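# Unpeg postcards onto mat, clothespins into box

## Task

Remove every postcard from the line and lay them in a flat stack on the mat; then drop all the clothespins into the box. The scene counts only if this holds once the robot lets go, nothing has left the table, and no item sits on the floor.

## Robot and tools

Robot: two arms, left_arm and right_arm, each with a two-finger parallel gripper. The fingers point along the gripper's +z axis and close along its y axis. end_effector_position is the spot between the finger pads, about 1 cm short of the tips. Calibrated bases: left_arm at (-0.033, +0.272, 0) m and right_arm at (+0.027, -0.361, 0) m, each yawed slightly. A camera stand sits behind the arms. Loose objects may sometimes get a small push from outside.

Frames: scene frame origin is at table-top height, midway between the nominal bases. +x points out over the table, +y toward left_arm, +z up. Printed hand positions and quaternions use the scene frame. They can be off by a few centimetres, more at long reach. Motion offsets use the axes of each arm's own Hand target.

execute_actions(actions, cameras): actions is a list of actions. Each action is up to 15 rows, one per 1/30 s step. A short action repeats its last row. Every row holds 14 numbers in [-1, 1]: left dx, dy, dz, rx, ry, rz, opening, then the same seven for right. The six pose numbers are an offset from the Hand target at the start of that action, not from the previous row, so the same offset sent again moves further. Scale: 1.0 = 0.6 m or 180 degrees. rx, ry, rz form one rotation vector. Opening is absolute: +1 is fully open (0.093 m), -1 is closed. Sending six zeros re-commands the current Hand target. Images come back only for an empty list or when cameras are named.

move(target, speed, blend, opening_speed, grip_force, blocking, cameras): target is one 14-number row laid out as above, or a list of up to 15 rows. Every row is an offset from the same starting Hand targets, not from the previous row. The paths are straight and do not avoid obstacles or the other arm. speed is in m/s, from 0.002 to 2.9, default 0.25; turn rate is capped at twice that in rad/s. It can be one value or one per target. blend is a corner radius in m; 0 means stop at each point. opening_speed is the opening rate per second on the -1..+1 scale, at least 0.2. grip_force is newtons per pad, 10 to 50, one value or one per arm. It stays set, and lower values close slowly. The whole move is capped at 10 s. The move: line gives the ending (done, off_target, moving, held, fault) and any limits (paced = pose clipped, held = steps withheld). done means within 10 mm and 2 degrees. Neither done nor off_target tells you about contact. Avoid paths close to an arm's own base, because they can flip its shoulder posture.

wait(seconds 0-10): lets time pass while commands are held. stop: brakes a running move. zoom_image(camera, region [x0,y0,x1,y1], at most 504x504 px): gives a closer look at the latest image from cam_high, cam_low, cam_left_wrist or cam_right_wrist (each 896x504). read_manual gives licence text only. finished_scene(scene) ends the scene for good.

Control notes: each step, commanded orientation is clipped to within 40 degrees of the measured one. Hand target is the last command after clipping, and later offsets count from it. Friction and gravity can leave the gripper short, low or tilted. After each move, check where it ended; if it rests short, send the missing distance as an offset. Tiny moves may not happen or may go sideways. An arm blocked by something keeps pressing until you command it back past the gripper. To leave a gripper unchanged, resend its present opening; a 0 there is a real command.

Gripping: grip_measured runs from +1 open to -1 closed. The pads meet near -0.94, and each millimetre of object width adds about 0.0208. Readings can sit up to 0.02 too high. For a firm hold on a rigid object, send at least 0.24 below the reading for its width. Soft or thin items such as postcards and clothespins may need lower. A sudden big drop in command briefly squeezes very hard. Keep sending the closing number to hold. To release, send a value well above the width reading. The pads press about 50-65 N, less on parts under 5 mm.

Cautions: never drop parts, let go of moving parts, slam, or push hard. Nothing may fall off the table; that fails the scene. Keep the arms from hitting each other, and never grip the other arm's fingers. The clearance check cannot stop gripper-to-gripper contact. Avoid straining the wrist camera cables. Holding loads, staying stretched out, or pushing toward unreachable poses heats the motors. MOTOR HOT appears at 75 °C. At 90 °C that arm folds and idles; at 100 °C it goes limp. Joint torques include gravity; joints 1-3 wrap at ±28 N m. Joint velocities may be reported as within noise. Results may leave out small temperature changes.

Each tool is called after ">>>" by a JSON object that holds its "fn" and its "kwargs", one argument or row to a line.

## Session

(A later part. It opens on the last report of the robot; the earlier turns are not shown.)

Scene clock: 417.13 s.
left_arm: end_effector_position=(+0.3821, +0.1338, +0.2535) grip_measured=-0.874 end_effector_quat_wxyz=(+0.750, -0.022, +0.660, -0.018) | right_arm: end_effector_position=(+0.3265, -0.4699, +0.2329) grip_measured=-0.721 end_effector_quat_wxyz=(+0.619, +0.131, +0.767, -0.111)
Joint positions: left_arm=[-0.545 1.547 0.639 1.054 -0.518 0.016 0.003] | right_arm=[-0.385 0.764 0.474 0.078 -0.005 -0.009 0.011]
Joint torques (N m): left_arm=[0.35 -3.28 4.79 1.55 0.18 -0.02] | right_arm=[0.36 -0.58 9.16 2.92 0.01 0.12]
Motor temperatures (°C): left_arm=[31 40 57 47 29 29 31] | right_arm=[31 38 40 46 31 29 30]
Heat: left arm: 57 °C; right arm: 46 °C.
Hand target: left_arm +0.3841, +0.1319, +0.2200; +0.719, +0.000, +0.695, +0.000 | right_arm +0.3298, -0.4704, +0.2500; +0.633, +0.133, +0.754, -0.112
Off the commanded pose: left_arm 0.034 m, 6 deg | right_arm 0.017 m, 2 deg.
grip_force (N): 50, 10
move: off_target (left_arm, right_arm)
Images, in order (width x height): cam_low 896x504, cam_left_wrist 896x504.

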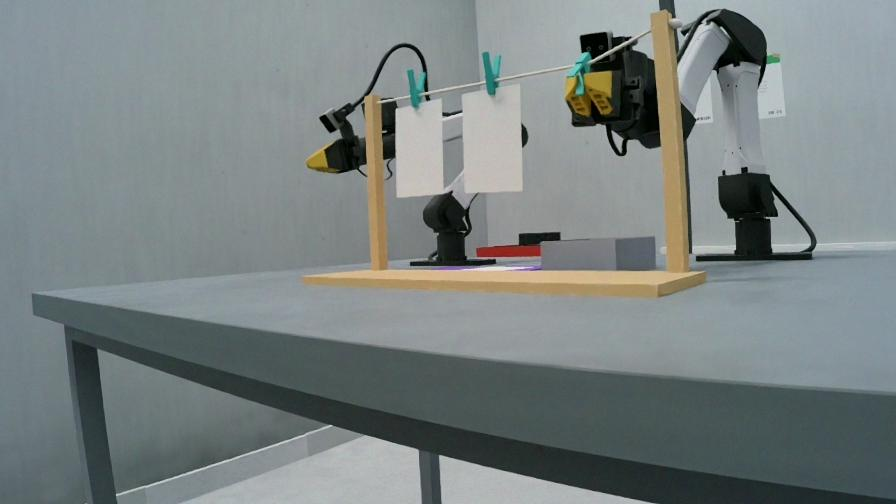

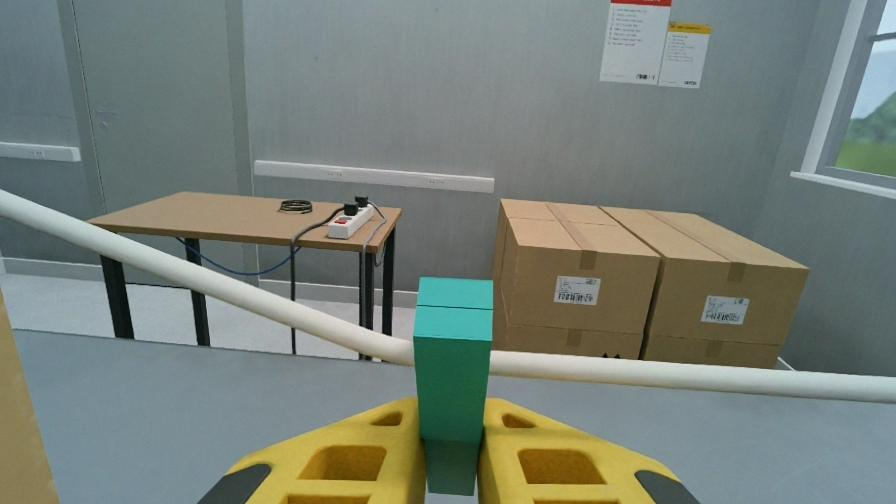

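>>> {"fn": "move", "kwargs": {
  "target": [
    [-0.1,0,0.0031,0,0,0,-0.97,0,0,0,0,0,0,-0.72],
    [-0.1125,0,-0.0248,0,0,0,-0.97,0,0,0,0,0,0,-0.72],
    [-0.1363,0,-0.0391,0,0,0,-0.97,0,0,0,0,0,0,-0.72],
    [-0.1546,0,-0.0369,0,0,0,-0.97,0,0,0,0,0,0,-0.72]
  ],
  "speed": 0.05,
  "blend": [0.003,0.003,0.003,0],
  "grip_force": [15,10],
  "cameras": ["cam_left_wrist","cam_low"]
}}

Scene clock: 450.40 s.
left_arm: end_effector_position=(+0.3611, +0.1363, +0.2875) grip_measured=-0.805 end_effector_quat_wxyz=(+0.700, +0.004, +0.714, +0.015) | right_arm: end_effector_position=(+0.3265, -0.4699, +0.2329) grip_measured=-0.721 end_effector_quat_wxyz=(+0.619, +0.131, +0.767, -0.111)
Joint positions: left_arm=[-0.581 1.304 0.759 0.522 -0.564 0.016 0.007] | right_arm=[-0.385 0.764 0.474 0.078 -0.005 -0.009 0.011]
Joint torques (N m): left_arm=[-0.58 -5.78 10.8 2.4 0.16 -0.01] | right_arm=[0.35 -0.58 9.17 2.92 0.01 0.13]
Motor temperatures (°C): left_arm=[31 39 51 44 29 29 32] | right_arm=[31 37 42 47 31 29 30]
Heat: left arm: 51 °C; right arm: 47 °C.
Hand target: left_arm +0.3590, +0.1321, +0.3121; +0.719, -0.001, +0.695, +0.000 | right_arm +0.3298, -0.4704, +0.2501; +0.633, +0.133, +0.754, -0.112
Off the commanded pose: left_arm 0.025 m, 4 deg | right_arm 0.017 m, 2 deg.
grip_force (N): 15, 10
move: off_target (left_arm, right_arm)
Images, in order (width x height): cam_low 896x504, cam_left_wrist 896x504.

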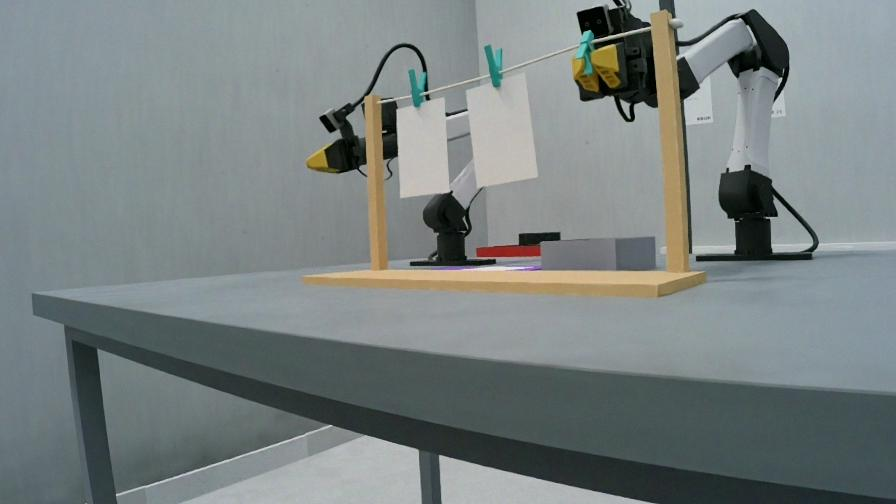

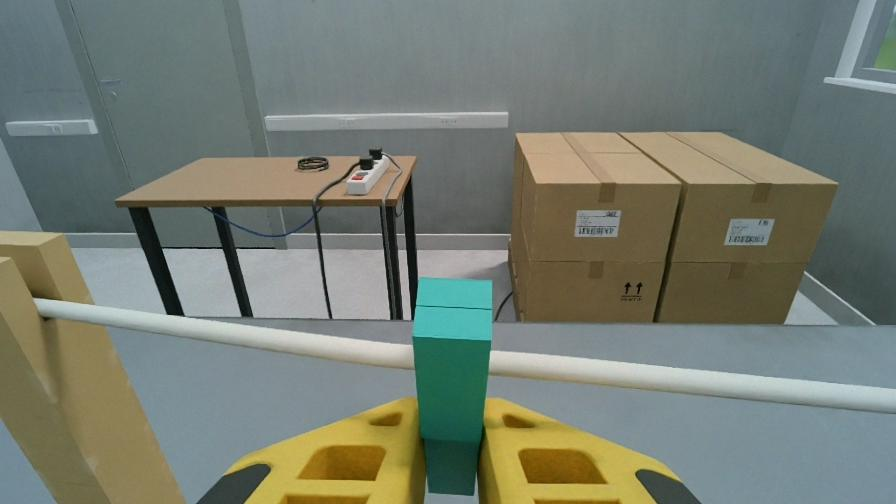

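>>> {"fn": "move", "kwargs": {
  "target": [
    [0.0483,0,-0.0015,0,0.4,0,-0.97,0,0,0,0,0,0,-0.72]
  ],
  "speed": 0.12,
  "grip_force": [35,10],
  "cameras": ["cam_left_wrist","cam_low","cam_high"]
}}

>>> {"fn": "zoom_image", "kwargs": {
  "camera": "cam_low",
  "region": [520, 0, 700, 120]
}}

Scene clock: 483.60 s.
left_arm: end_effector_position=(+0.3572, +0.1348, +0.2801) grip_measured=-0.825 end_effector_quat_wxyz=(+0.199, +0.004, +0.980, +0.001) | right_arm: end_effector_position=(+0.3265, -0.4699, +0.2329) grip_measured=-0.721 end_effector_quat_wxyz=(+0.619, +0.131, +0.767, -0.111)
Joint positions: left_arm=[-0.431 1.96 2.338 -1.577 -0.152 -0.362 0.006] | right_arm=[-0.385 0.764 0.474 0.078 -0.005 -0.009 0.011]
Joint torques (N m): left_arm=[0.39 -7.34 8.53 1.24 0.16 -0.06] | right_arm=[0.36 -0.59 9.16 2.92 0.01 0.12]
Heat: left arm: 54 °C; right arm: 47 °C.
Hand target: left_arm +0.3590, +0.1320, +0.2829; +0.172, +0.000, +0.985, +0.000 | right_arm +0.3298, -0.4704, +0.2501; +0.633, +0.133, +0.754, -0.112
Off the commanded pose: left_arm 0.005 m, 3 deg | right_arm 0.017 m, 2 deg.
joint sent to its limit (left arm) — joint 4 (wrist pitch), lower limit. The joint targets are off in orientation, not in position.
grip_force (N): 35, 10
move: off_target (left_arm, right_arm)
Images, in order (width x height): cam_high 896x504, cam_low 896x504, cam_left_wrist 896x504.

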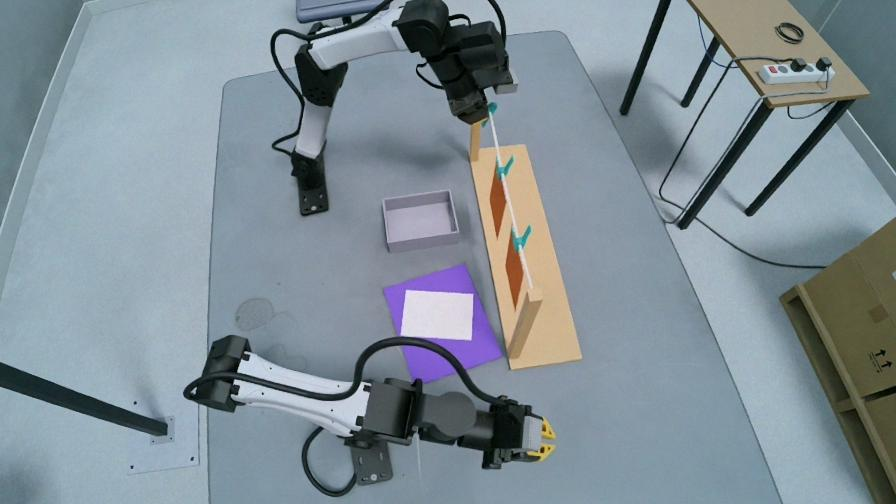

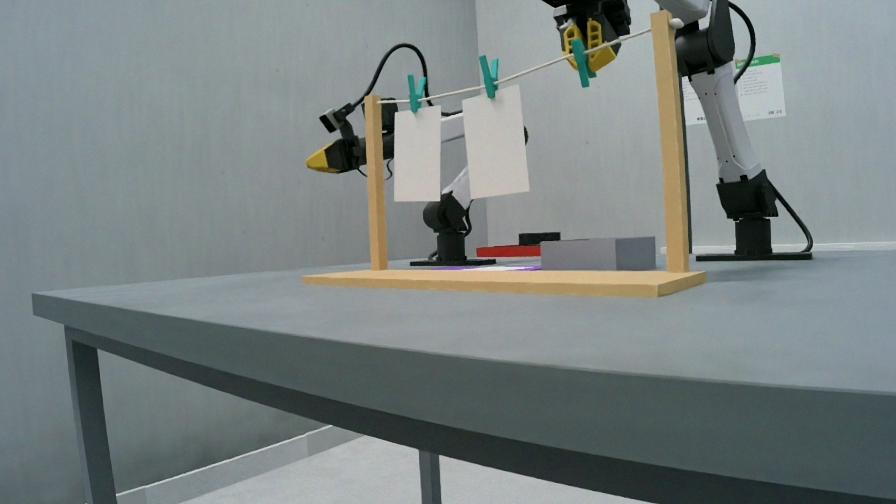

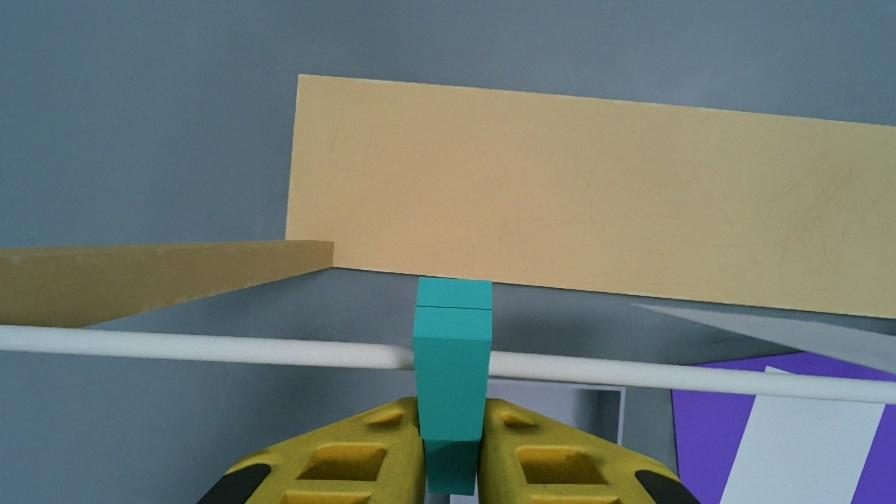

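Scaled by 2.800.

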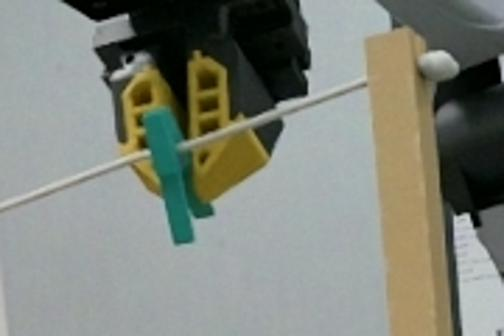

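>>> {"fn": "move", "kwargs": {
  "target": [
    [0,0,0,0,0,0,-0.42,0,0,0,0,0,0,-0.72],
    [0,0,-0.1,0,0,0,-0.42,0,0,0,0,0,0,-0.72]
  ],
  "speed": 0.1,
  "opening_speed": 0.4,
  "cameras": ["cam_left_wrist","cam_low"]
}}

>>> {"fn": "zoom_image", "kwargs": {
  "camera": "cam_low",
  "region": [520, 0, 700, 120]
}}

Scene clock: 498.73 s.
left_arm: end_effector_position=(+0.3423, +0.1320, +0.3285) grip_measured=-0.422 end_effector_quat_wxyz=(+0.259, +0.008, +0.965, -0.032) | right_arm: end_effector_position=(+0.3265, -0.4699, +0.2329) grip_measured=-0.721 end_effector_quat_wxyz=(+0.619, +0.131, +0.767, -0.111)
Joint positions: left_arm=[-0.448 1.875 2.392 -1.577 -0.141 -0.362 0.025] | right_arm=[-0.385 0.764 0.474 0.078 -0.005 -0.009 0.011]
Joint torques (N m): left_arm=[-0.1 -8.53 7.77 1.52 0.06 -0.12] | right_arm=[0.35 -0.59 9.16 2.92 0.01 0.13]
Motor temperatures (°C): left_arm=[31 42 55 44 29 29 32] | right_arm=[31 37 43 48 31 29 30]
Heat: left arm: 55 °C; right arm: 48 °C.
Hand target: left_arm +0.3387, +0.1320, +0.3395; +0.173, -0.001, +0.985, +0.000 | right_arm +0.3298, -0.4704, +0.2501; +0.633, +0.133, +0.754, -0.112
Off the commanded pose: left_arm 0.011 m, 11 deg | right_arm 0.017 m, 2 deg.
joint sent to its limit (left arm) — joint 4 (wrist pitch), lower limit. The joint targets are off in orientation, not in position.
grip_force (N): 35, 10
move: off_target (left_arm, right_arm)
Images, in order (width x height): cam_low 896x504, cam_left_wrist 896x504.

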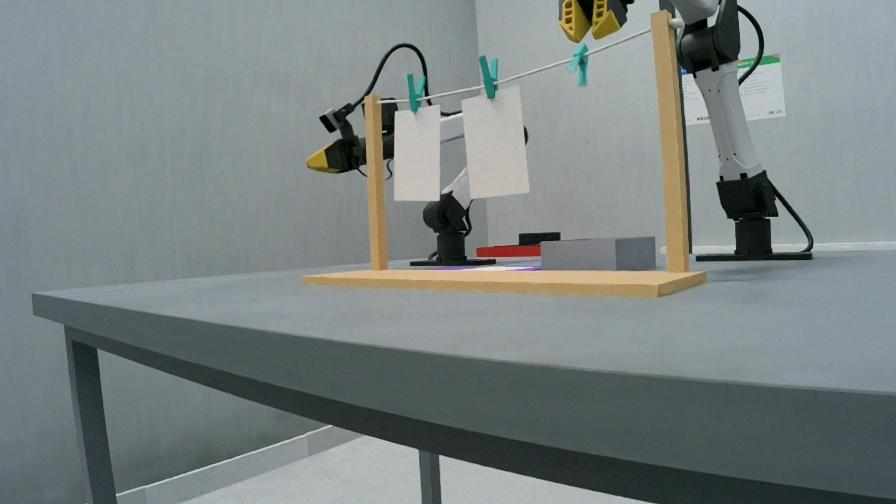

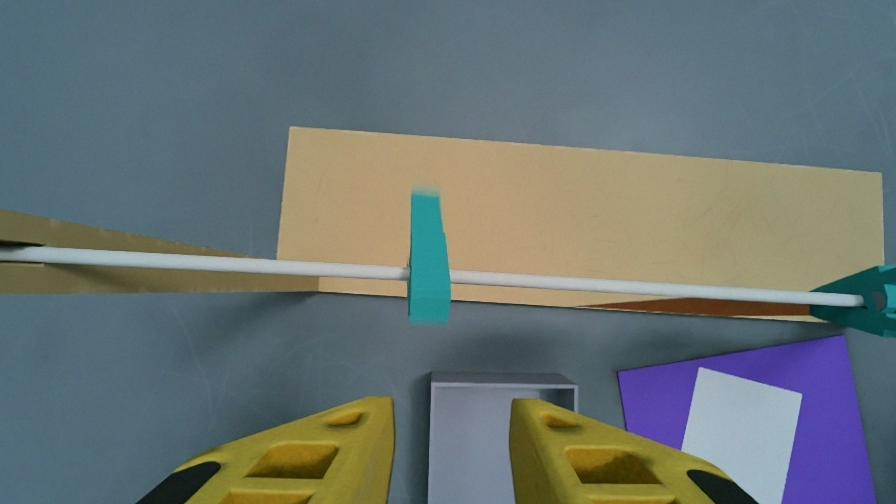

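Scaled by 2.800.

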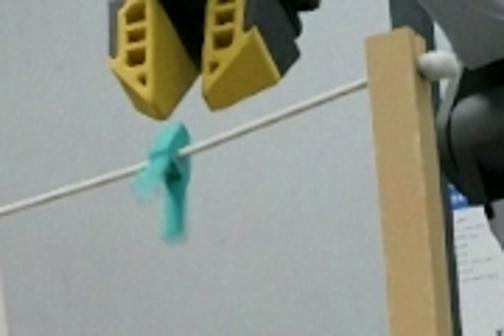

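>>> {"fn": "move", "kwargs": {
  "target": [
    [-0.0391,0.0883,0.0452,0.1867,-0.1643,0.5199,0.1,0,0,0,0,0,0,-0.72]
  ],
  "speed": 0.25,
  "grip_force": [50,10],
  "cameras": ["cam_left_wrist","cam_low","cam_high"]
}}

Scene clock: 538.60 s.
left_arm: end_effector_position=(+0.3689, +0.1847, +0.3206) grip_measured=+0.098 end_effector_quat_wxyz=(+0.375, +0.713, +0.587, -0.083) | right_arm: end_effector_position=(+0.3265, -0.4699, +0.2329) grip_measured=-0.721 end_effector_quat_wxyz=(+0.619, +0.131, +0.767, -0.111)
Joint positions: left_arm=[0.023 1.945 2.335 -1.573 0.706 1.675 0.05] | right_arm=[-0.385 0.764 0.474 0.078 -0.005 -0.009 0.011]
Joint torques (N m): left_arm=[0.61 -7.05 7.45 1.02 0.67 0.23] | right_arm=[0.35 -0.58 9.17 2.92 0.01 0.13]
Heat: left arm: 52 °C; right arm: 48 °C.
Hand target: left_arm +0.3699, +0.1850, +0.3219; +0.328, +0.743, +0.570, -0.129 | right_arm +0.3298, -0.4704, +0.2501; +0.633, +0.133, +0.754, -0.112
Off the commanded pose: left_arm 0.002 m, 9 deg | right_arm 0.017 m, 2 deg.
joint sent to its limit (left arm) — joint 4 (wrist pitch), lower limit. The joint targets are off in orientation, not in position.
grip_force (N): 50, 10
move: off_target (left_arm, right_arm)
Images, in order (width x height): cam_high 896x504, cam_low 896x504, cam_left_wrist 896x504.

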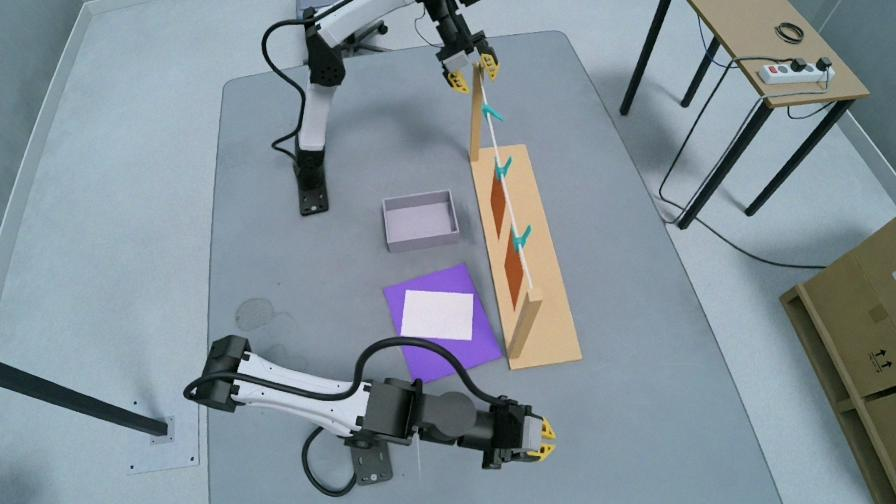

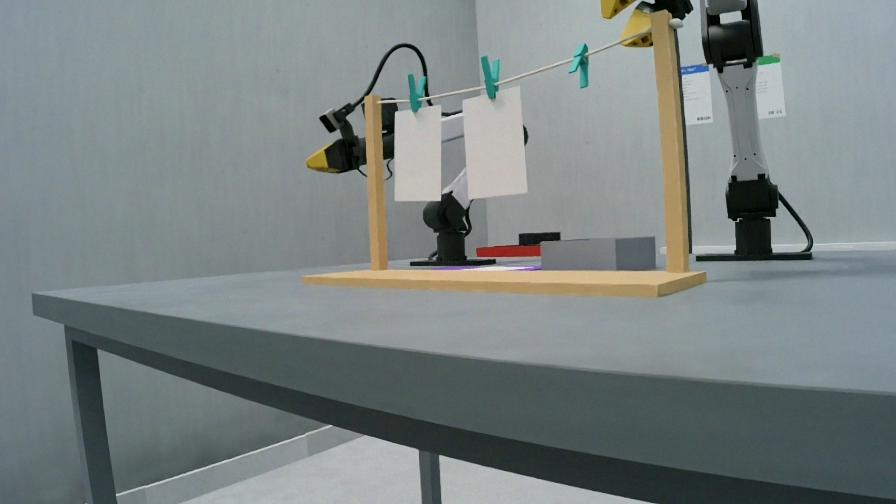

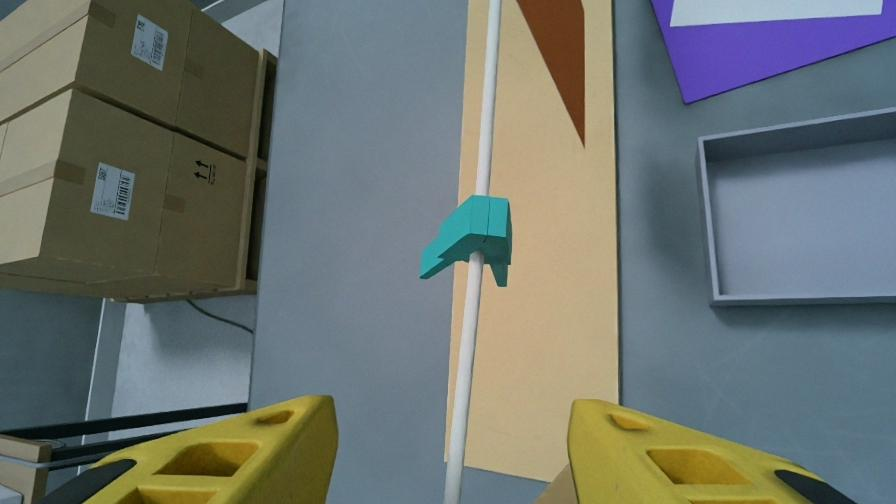

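>>> {"fn": "move", "kwargs": {
  "target": [
    [0,0,-0.1,0,0,0,0.1,0,0,0,0,0,0,-0.72],
    [-0.048,-0.121,-0.125,0,0,0,0.1,0,0,0,0,0,0,-0.72],
    [-0.029,-0.218,-0.028,-0.076,-0.235,-0.169,0.1,0,0,0,0,0,0,-0.72],
    [0.056,-0.285,0.167,-0.076,-0.235,-0.169,0.1,0,0,0,0,0,0,-0.72]
  ],
  "blend": [0.005,0.02,0.02,0],
  "speed": 0.15,
  "grip_force": [10,50],
  "cameras": ["cam_high","cam_low","cam_left_wrist"]
}}

Scene clock: 593.50 s.
left_arm: end_effector_position=(+0.2416, +0.1730, +0.1670) grip_measured=+0.098 end_effector_quat_wxyz=(+0.533, +0.440, +0.590, -0.416) | right_arm: end_effector_position=(+0.3265, -0.4698, +0.2328) grip_measured=-0.721 end_effector_quat_wxyz=(+0.619, +0.131, +0.767, -0.111)
Joint positions: left_arm=[0.234 1.562 0.816 -0.817 1.486 1.541 0.05] | right_arm=[-0.385 0.764 0.474 0.078 -0.005 -0.009 0.011]
Joint torques (N m): left_arm=[-0.34 -6.2 5.48 0.54 0.75 -0.15] | right_arm=[0.35 -0.58 9.17 2.92 0.01 0.13]
Motor temperatures (°C): left_arm=[31 43 50 40 29 29 31] | right_arm=[31 36 45 49 31 29 30]
Heat: left arm: 50 °C; right arm: 49 °C.
Hand target: left_arm +0.2398, +0.1704, +0.1694; +0.547, +0.433, +0.596, -0.397 | right_arm +0.3298, -0.4704, +0.2500; +0.633, +0.133, +0.754, -0.112
Off the commanded pose: left_arm 0.004 m, 3 deg | right_arm 0.018 m, 2 deg.
grip_force (N): 10, 50
move: off_target (left_arm, right_arm)
Images, in order (width x height): cam_high 896x504, cam_low 896x504, cam_left_wrist 896x504.

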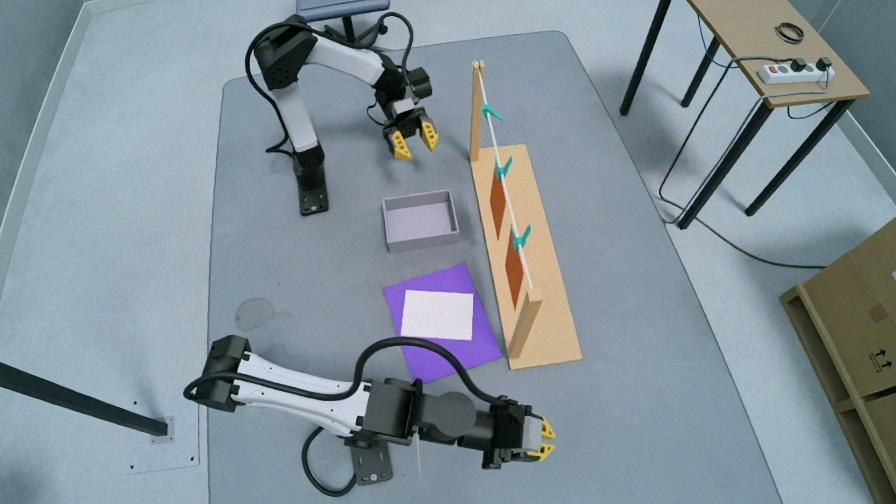

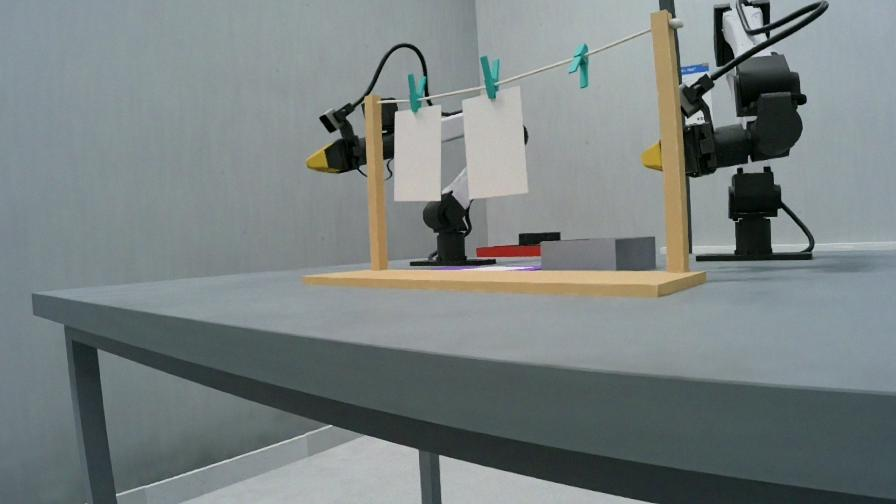

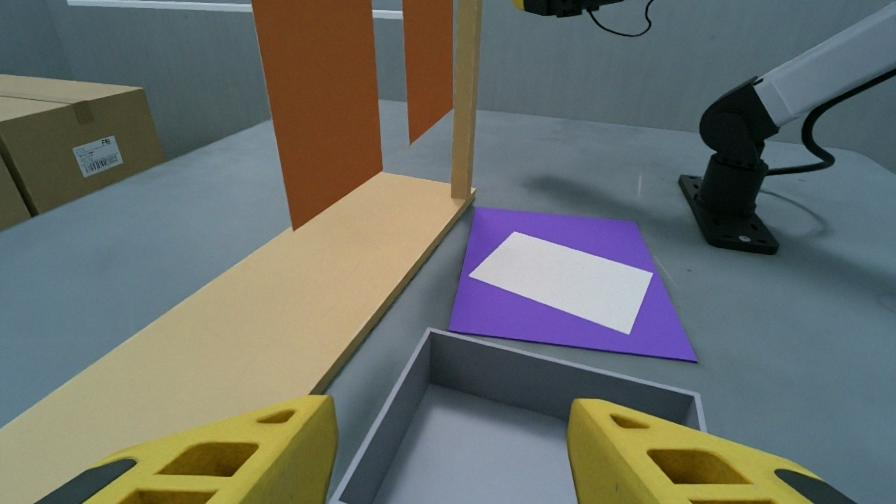

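>>> {"fn": "move", "kwargs": {
  "target": [0.025,0.136,0.1345,0,0,0,0.1,0,0,0,0,0,0,-0.72],
  "speed": 0.12,
  "cameras": ["cam_left_wrist"]
}}

Scene clock: 620.03 s.
left_arm: end_effector_position=(+0.3422, +0.1222, +0.1506) grip_measured=+0.098 end_effector_quat_wxyz=(+0.548, +0.436, +0.594, -0.397) | right_arm: end_effector_position=(+0.3265, -0.4698, +0.2328) grip_measured=-0.721 end_effector_quat_wxyz=(+0.619, +0.131, +0.767, -0.111)
Joint positions: left_arm=[-0.001 1.804 0.747 0.758 1.279 0.292 0.05] | right_arm=[-0.385 0.764 0.474 0.078 -0.005 -0.009 0.011]
Joint torques (N m): left_arm=[0.03 -6.49 5.65 2.02 0.25 -0.16] | right_arm=[0.35 -0.59 9.17 2.92 0.01 0.13]
Heat: left arm: 49 °C; right arm: 49 °C.
Hand target: left_arm +0.3418, +0.1205, +0.1475; +0.547, +0.433, +0.596, -0.397 | right_arm +0.3298, -0.4704, +0.2500; +0.633, +0.133, +0.754, -0.112
Off the commanded pose: left_arm 0.003 m, 0 deg | right_arm 0.017 m, 2 deg.
grip_force (N): 10, 50
move: off_target (right_arm)
Images, in order (width x height): cam_left_wrist 896x504.

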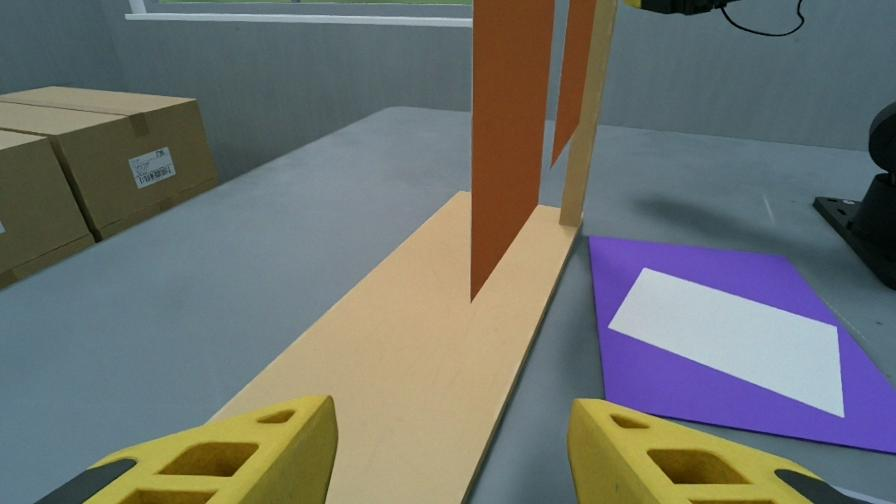

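>>> {"fn": "move", "kwargs": {
  "target": [
    [0.002,-0.015,0.1,0,0,0,0.1,0,0,0,0,0,0,-0.72],
    [0.003,-0.015,0.167,0,0,0,0.1,0,0,0,0,0,0,-0.72]
  ],
  "speed": [0.08,0.04],
  "blend": [0.01,0],
  "cameras": ["cam_left_wrist","cam_low"]
}}

Scene clock: 640.50 s.
left_arm: end_effector_position=(+0.3572, +0.0254, +0.1321) grip_measured=+0.098 end_effector_quat_wxyz=(+0.538, +0.434, +0.601, -0.401) | right_arm: end_effector_position=(+0.3265, -0.4698, +0.2328) grip_measured=-0.721 end_effector_quat_wxyz=(+0.619, +0.131, +0.767, -0.111)
Joint positions: left_arm=[-0.281 1.956 0.828 0.94 1.009 0.143 0.05] | right_arm=[-0.385 0.764 0.474 0.078 -0.005 -0.009 0.011]
Joint torques (N m): left_arm=[0.06 -7.1 8.02 2.18 0.11 -0.08] | right_arm=[0.35 -0.58 9.17 2.92 0.01 0.13]
Heat: left arm: 48 °C; right arm: 49 °C.
Hand target: left_arm +0.3643, +0.0229, +0.1374; +0.547, +0.433, +0.596, -0.397 | right_arm +0.3298, -0.4704, +0.2500; +0.633, +0.133, +0.754, -0.112
Off the commanded pose: left_arm 0.009 m, 1 deg | right_arm 0.017 m, 2 deg.
grip_force (N): 10, 50
move: off_target (right_arm)
Images, in order (width x height): cam_low 896x504, cam_left_wrist 896x504.

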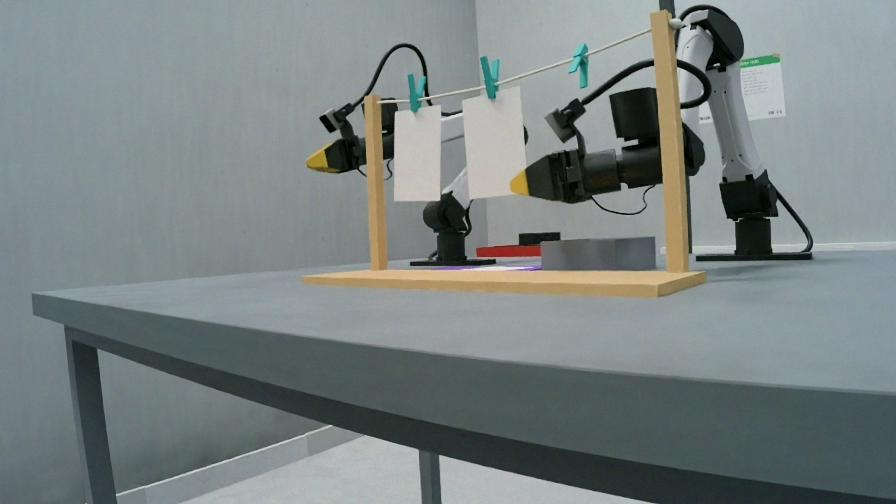

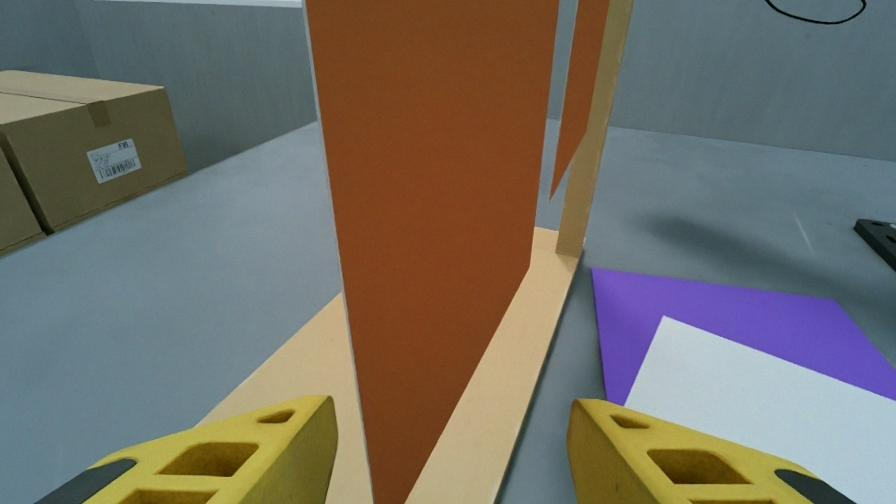

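>>> {"fn": "move", "kwargs": {
  "target": [-0.01,0.013,0.004,0,0,0,0.1,0,0,0,0,0,0,-0.72],
  "speed": 0.03,
  "cameras": ["cam_left_wrist"]
}}

>>> {"fn": "zoom_image", "kwargs": {
  "camera": "cam_left_wrist",
  "region": [250, 200, 650, 504]
}}

Scene clock: 649.37 s.
left_arm: end_effector_position=(+0.3659, +0.0232, +0.1410) grip_measured=+0.098 end_effector_quat_wxyz=(+0.545, +0.436, +0.595, -0.399) | right_arm: end_effector_position=(+0.3265, -0.4698, +0.2328) grip_measured=-0.721 end_effector_quat_wxyz=(+0.619, +0.131, +0.767, -0.111)
Joint positions: left_arm=[-0.281 1.96 0.87 0.922 1.008 0.143 0.05] | right_arm=[-0.385 0.764 0.474 0.078 -0.005 -0.009 0.011]
Joint torques (N m): left_arm=[0.27 -7.3 8.31 2 0.11 -0.18] | right_arm=[0.36 -0.59 9.17 2.92 0.01 0.12]
Motor temperatures (°C): left_arm=[31 42 49 45 29 29 31] | right_arm=[31 36 45 49 31 29 30]
Heat: left arm: 49 °C; right arm: 49 °C.
Hand target: left_arm +0.3725, +0.0226, +0.1431; +0.547, +0.433, +0.596, -0.397 | right_arm +0.3298, -0.4704, +0.2500; +0.633, +0.133, +0.754, -0.112
Off the commanded pose: left_arm 0.007 m, 1 deg | right_arm 0.017 m, 2 deg.
grip_force (N): 10, 50
move: off_target (right_arm)
Images, in order (width x height): cam_left_wrist 896x504.

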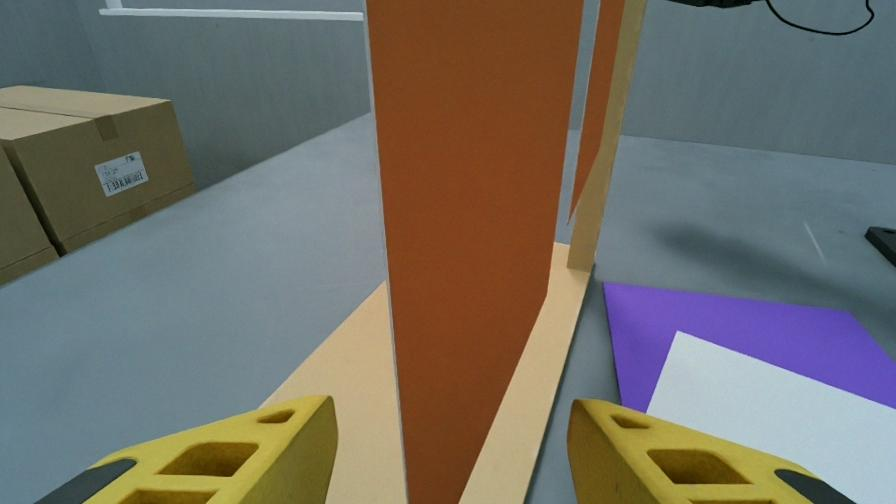

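Scaled by 1.260.

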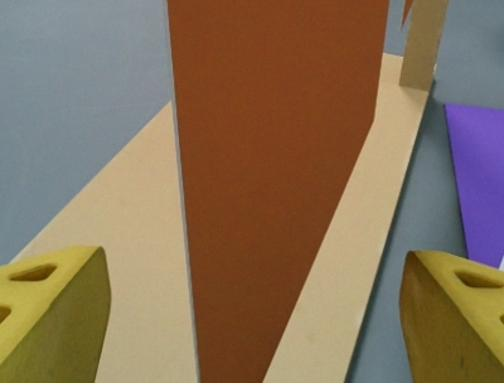

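>>> {"fn": "move", "kwargs": {
  "target": [0,0.0155,-0.004,0,0,0,0.1,0,0,0,0,0,0,-0.72],
  "speed": 0.03,
  "cameras": ["cam_left_wrist"]
}}

Scene clock: 679.00 s.
left_arm: end_effector_position=(+0.3750, +0.0272, +0.1408) grip_measured=+0.098 end_effector_quat_wxyz=(+0.545, +0.432, +0.599, -0.397) | right_arm: end_effector_position=(+0.3265, -0.4698, +0.2328) grip_measured=-0.721 end_effector_quat_wxyz=(+0.619, +0.131, +0.767, -0.111)
Joint positions: left_arm=[-0.267 1.977 0.9 0.904 1.012 0.143 0.05] | right_arm=[-0.385 0.764 0.474 0.078 -0.005 -0.009 0.011]
Joint torques (N m): left_arm=[0.84 -7.45 8.31 2.01 0.33 -0.06] | right_arm=[0.34 -0.58 9.17 2.92 0.01 0.13]
Heat: left arm: 49 °C; right arm: 49 °C.
Hand target: left_arm +0.3806, +0.0277, +0.1431; +0.547, +0.433, +0.596, -0.397 | right_arm +0.3298, -0.4704, +0.2500; +0.633, +0.133, +0.754, -0.112
Off the commanded pose: left_arm 0.006 m, 0 deg | right_arm 0.017 m, 2 deg.
grip_force (N): 10, 50
move: off_target (right_arm)
Images, in order (width x height): cam_left_wrist 896x504.

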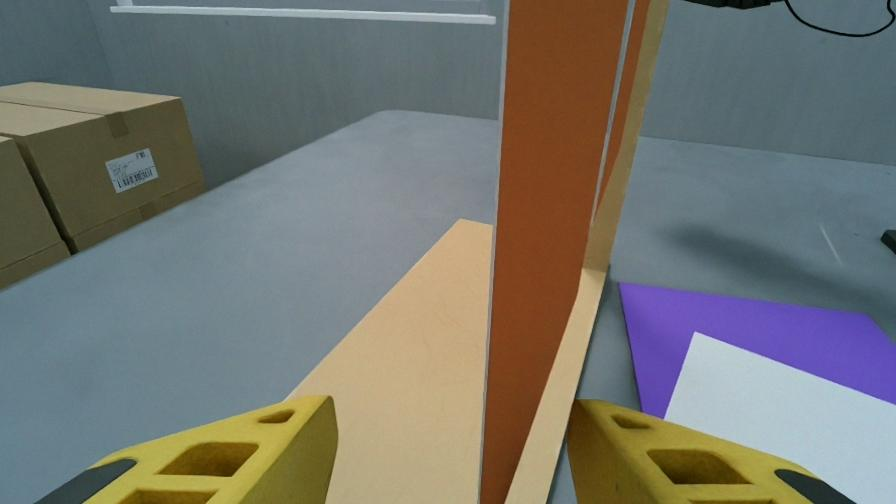

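>>> {"fn": "move", "kwargs": {
  "target": [0,0.006,0,0,0,0,-1,0,0,0,0,0,0,-0.72],
  "speed": 0.03
}}

>>> {"fn": "wait", "kwargs": {
  "seconds": 5,
  "cameras": ["all"]
}}

Scene clock: 688.93 s.
left_arm: end_effector_position=(+0.3783, +0.0280, +0.1410) grip_measured=-0.586 end_effector_quat_wxyz=(+0.545, +0.432, +0.599, -0.397) | right_arm: end_effector_position=(+0.3265, -0.4698, +0.2328) grip_measured=-0.721 end_effector_quat_wxyz=(+0.619, +0.131, +0.767, -0.111)
Joint positions: left_arm=[-0.263 1.985 0.914 0.898 1.018 0.143 0.017] | right_arm=[-0.385 0.764 0.474 0.078 -0.005 -0.009 0.011]
Joint velocities: left_arm=[-0.002 0.002 -0.002 0.066 0.081 -0.007 -0.008] | right_arm=[within noise]
Joint torques (N m): left_arm=[0.88 -7.31 8.64 2.01 0.29 -0.01] | right_arm=[0.36 -0.59 9.17 2.92 0.02 0.13]
Heat: left arm: 50 °C; right arm: 49 °C.
Hand target: left_arm +0.3841, +0.0289, +0.1433; +0.547, +0.433, +0.596, -0.397 | right_arm +0.3298, -0.4704, +0.2500; +0.633, +0.133, +0.754, -0.112
Off the commanded pose: left_arm 0.006 m, 0 deg | right_arm 0.017 m, 2 deg.
grip_force (N): 10, 50
move: moving (left_arm; no rest 5 s after the path's end), off_target (right_arm)

Scene clock: 693.93 s.
left_arm: end_effector_position=(+0.3767, +0.0275, +0.1413) grip_measured=-0.950 end_effector_quat_wxyz=(+0.543, +0.434, +0.596, -0.401) | right_arm: end_effector_position=(+0.3265, -0.4698, +0.2328) grip_measured=-0.721 end_effector_quat_wxyz=(+0.619, +0.131, +0.767, -0.111)
Joint positions: left_arm=[-0.263 1.985 0.914 0.898 1.027 0.143 0] | right_arm=[-0.385 0.764 0.474 0.078 -0.005 -0.009 0.011]
Joint torques (N m): left_arm=[0.64 -7.31 8.83 1.98 0.2 0.01] | right_arm=[0.35 -0.57 9.17 2.92 0.01 0.13]
Heat: left arm: 50 °C; right arm: 49 °C.
Hand target: left_arm +0.3841, +0.0289, +0.1433; +0.547, +0.433, +0.596, -0.397 | right_arm +0.3298, -0.4704, +0.2500; +0.633, +0.133, +0.754, -0.112
Tool commands: left_gripper/opening=-1.0 right_gripper/opening=-0.72
Off the commanded pose: left_arm 0.008 m, 1 deg | right_arm 0.017 m, 2 deg.
grip_force (N): 10, 50
wait: 5.00 s; at rest by 3.13 s

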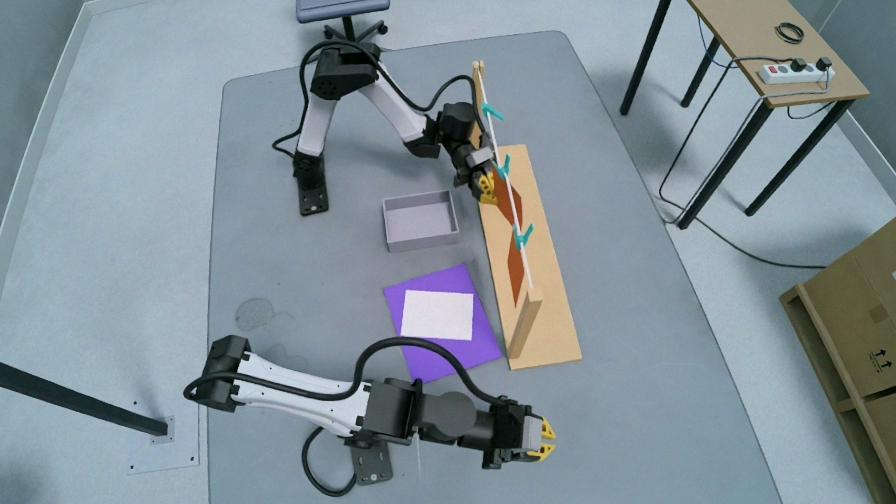

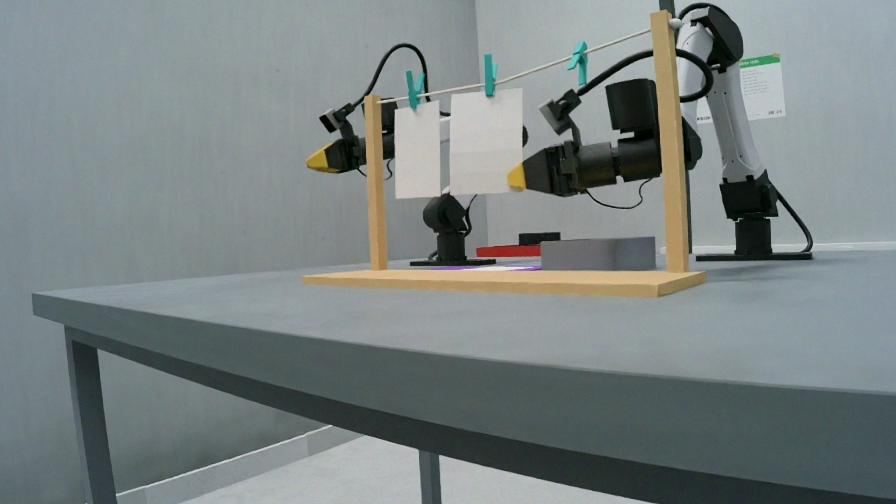

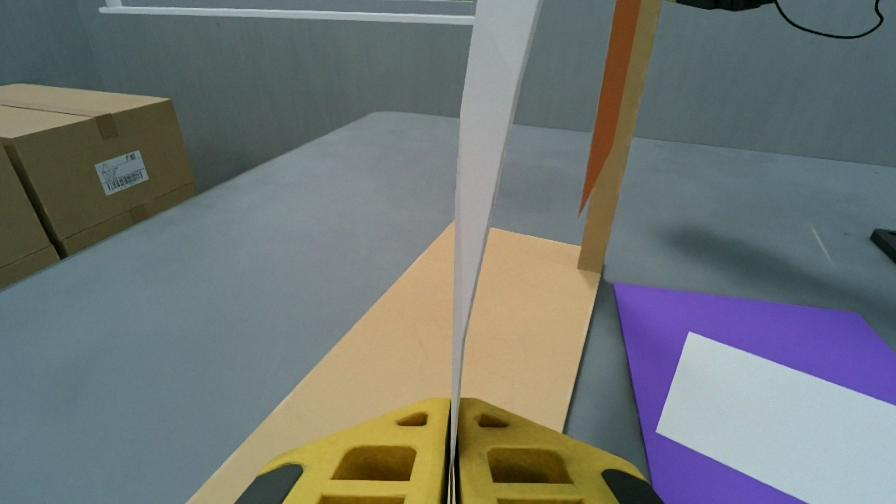

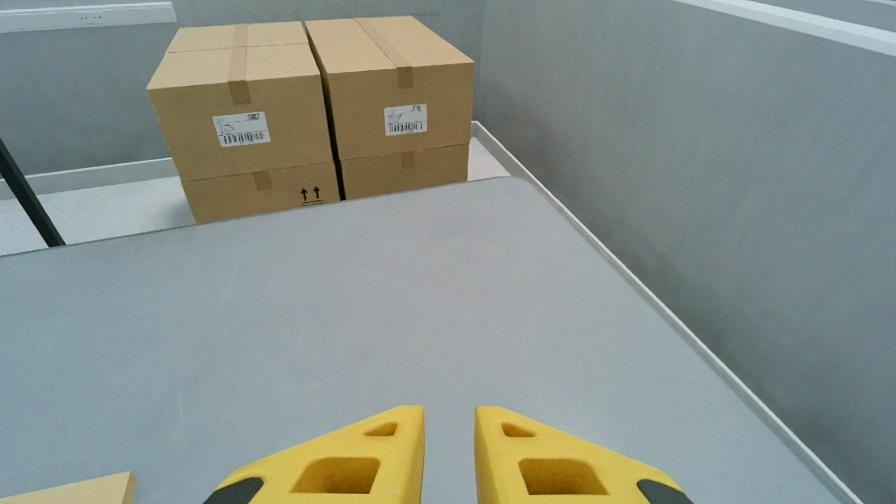

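>>> {"fn": "zoom_image", "kwargs": {
  "camera": "cam_high",
  "region": [450, 130, 570, 220]
}}

>>> {"fn": "zoom_image", "kwargs": {
  "camera": "cam_low",
  "region": [370, 30, 610, 210]
}}

Scaled by 4.200.

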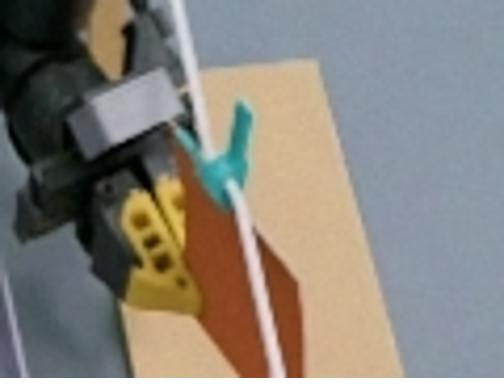

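Scaled by 2.100.

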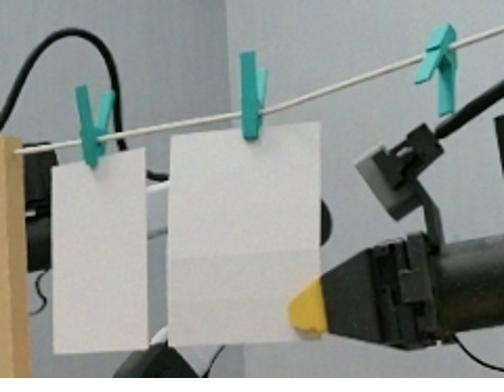

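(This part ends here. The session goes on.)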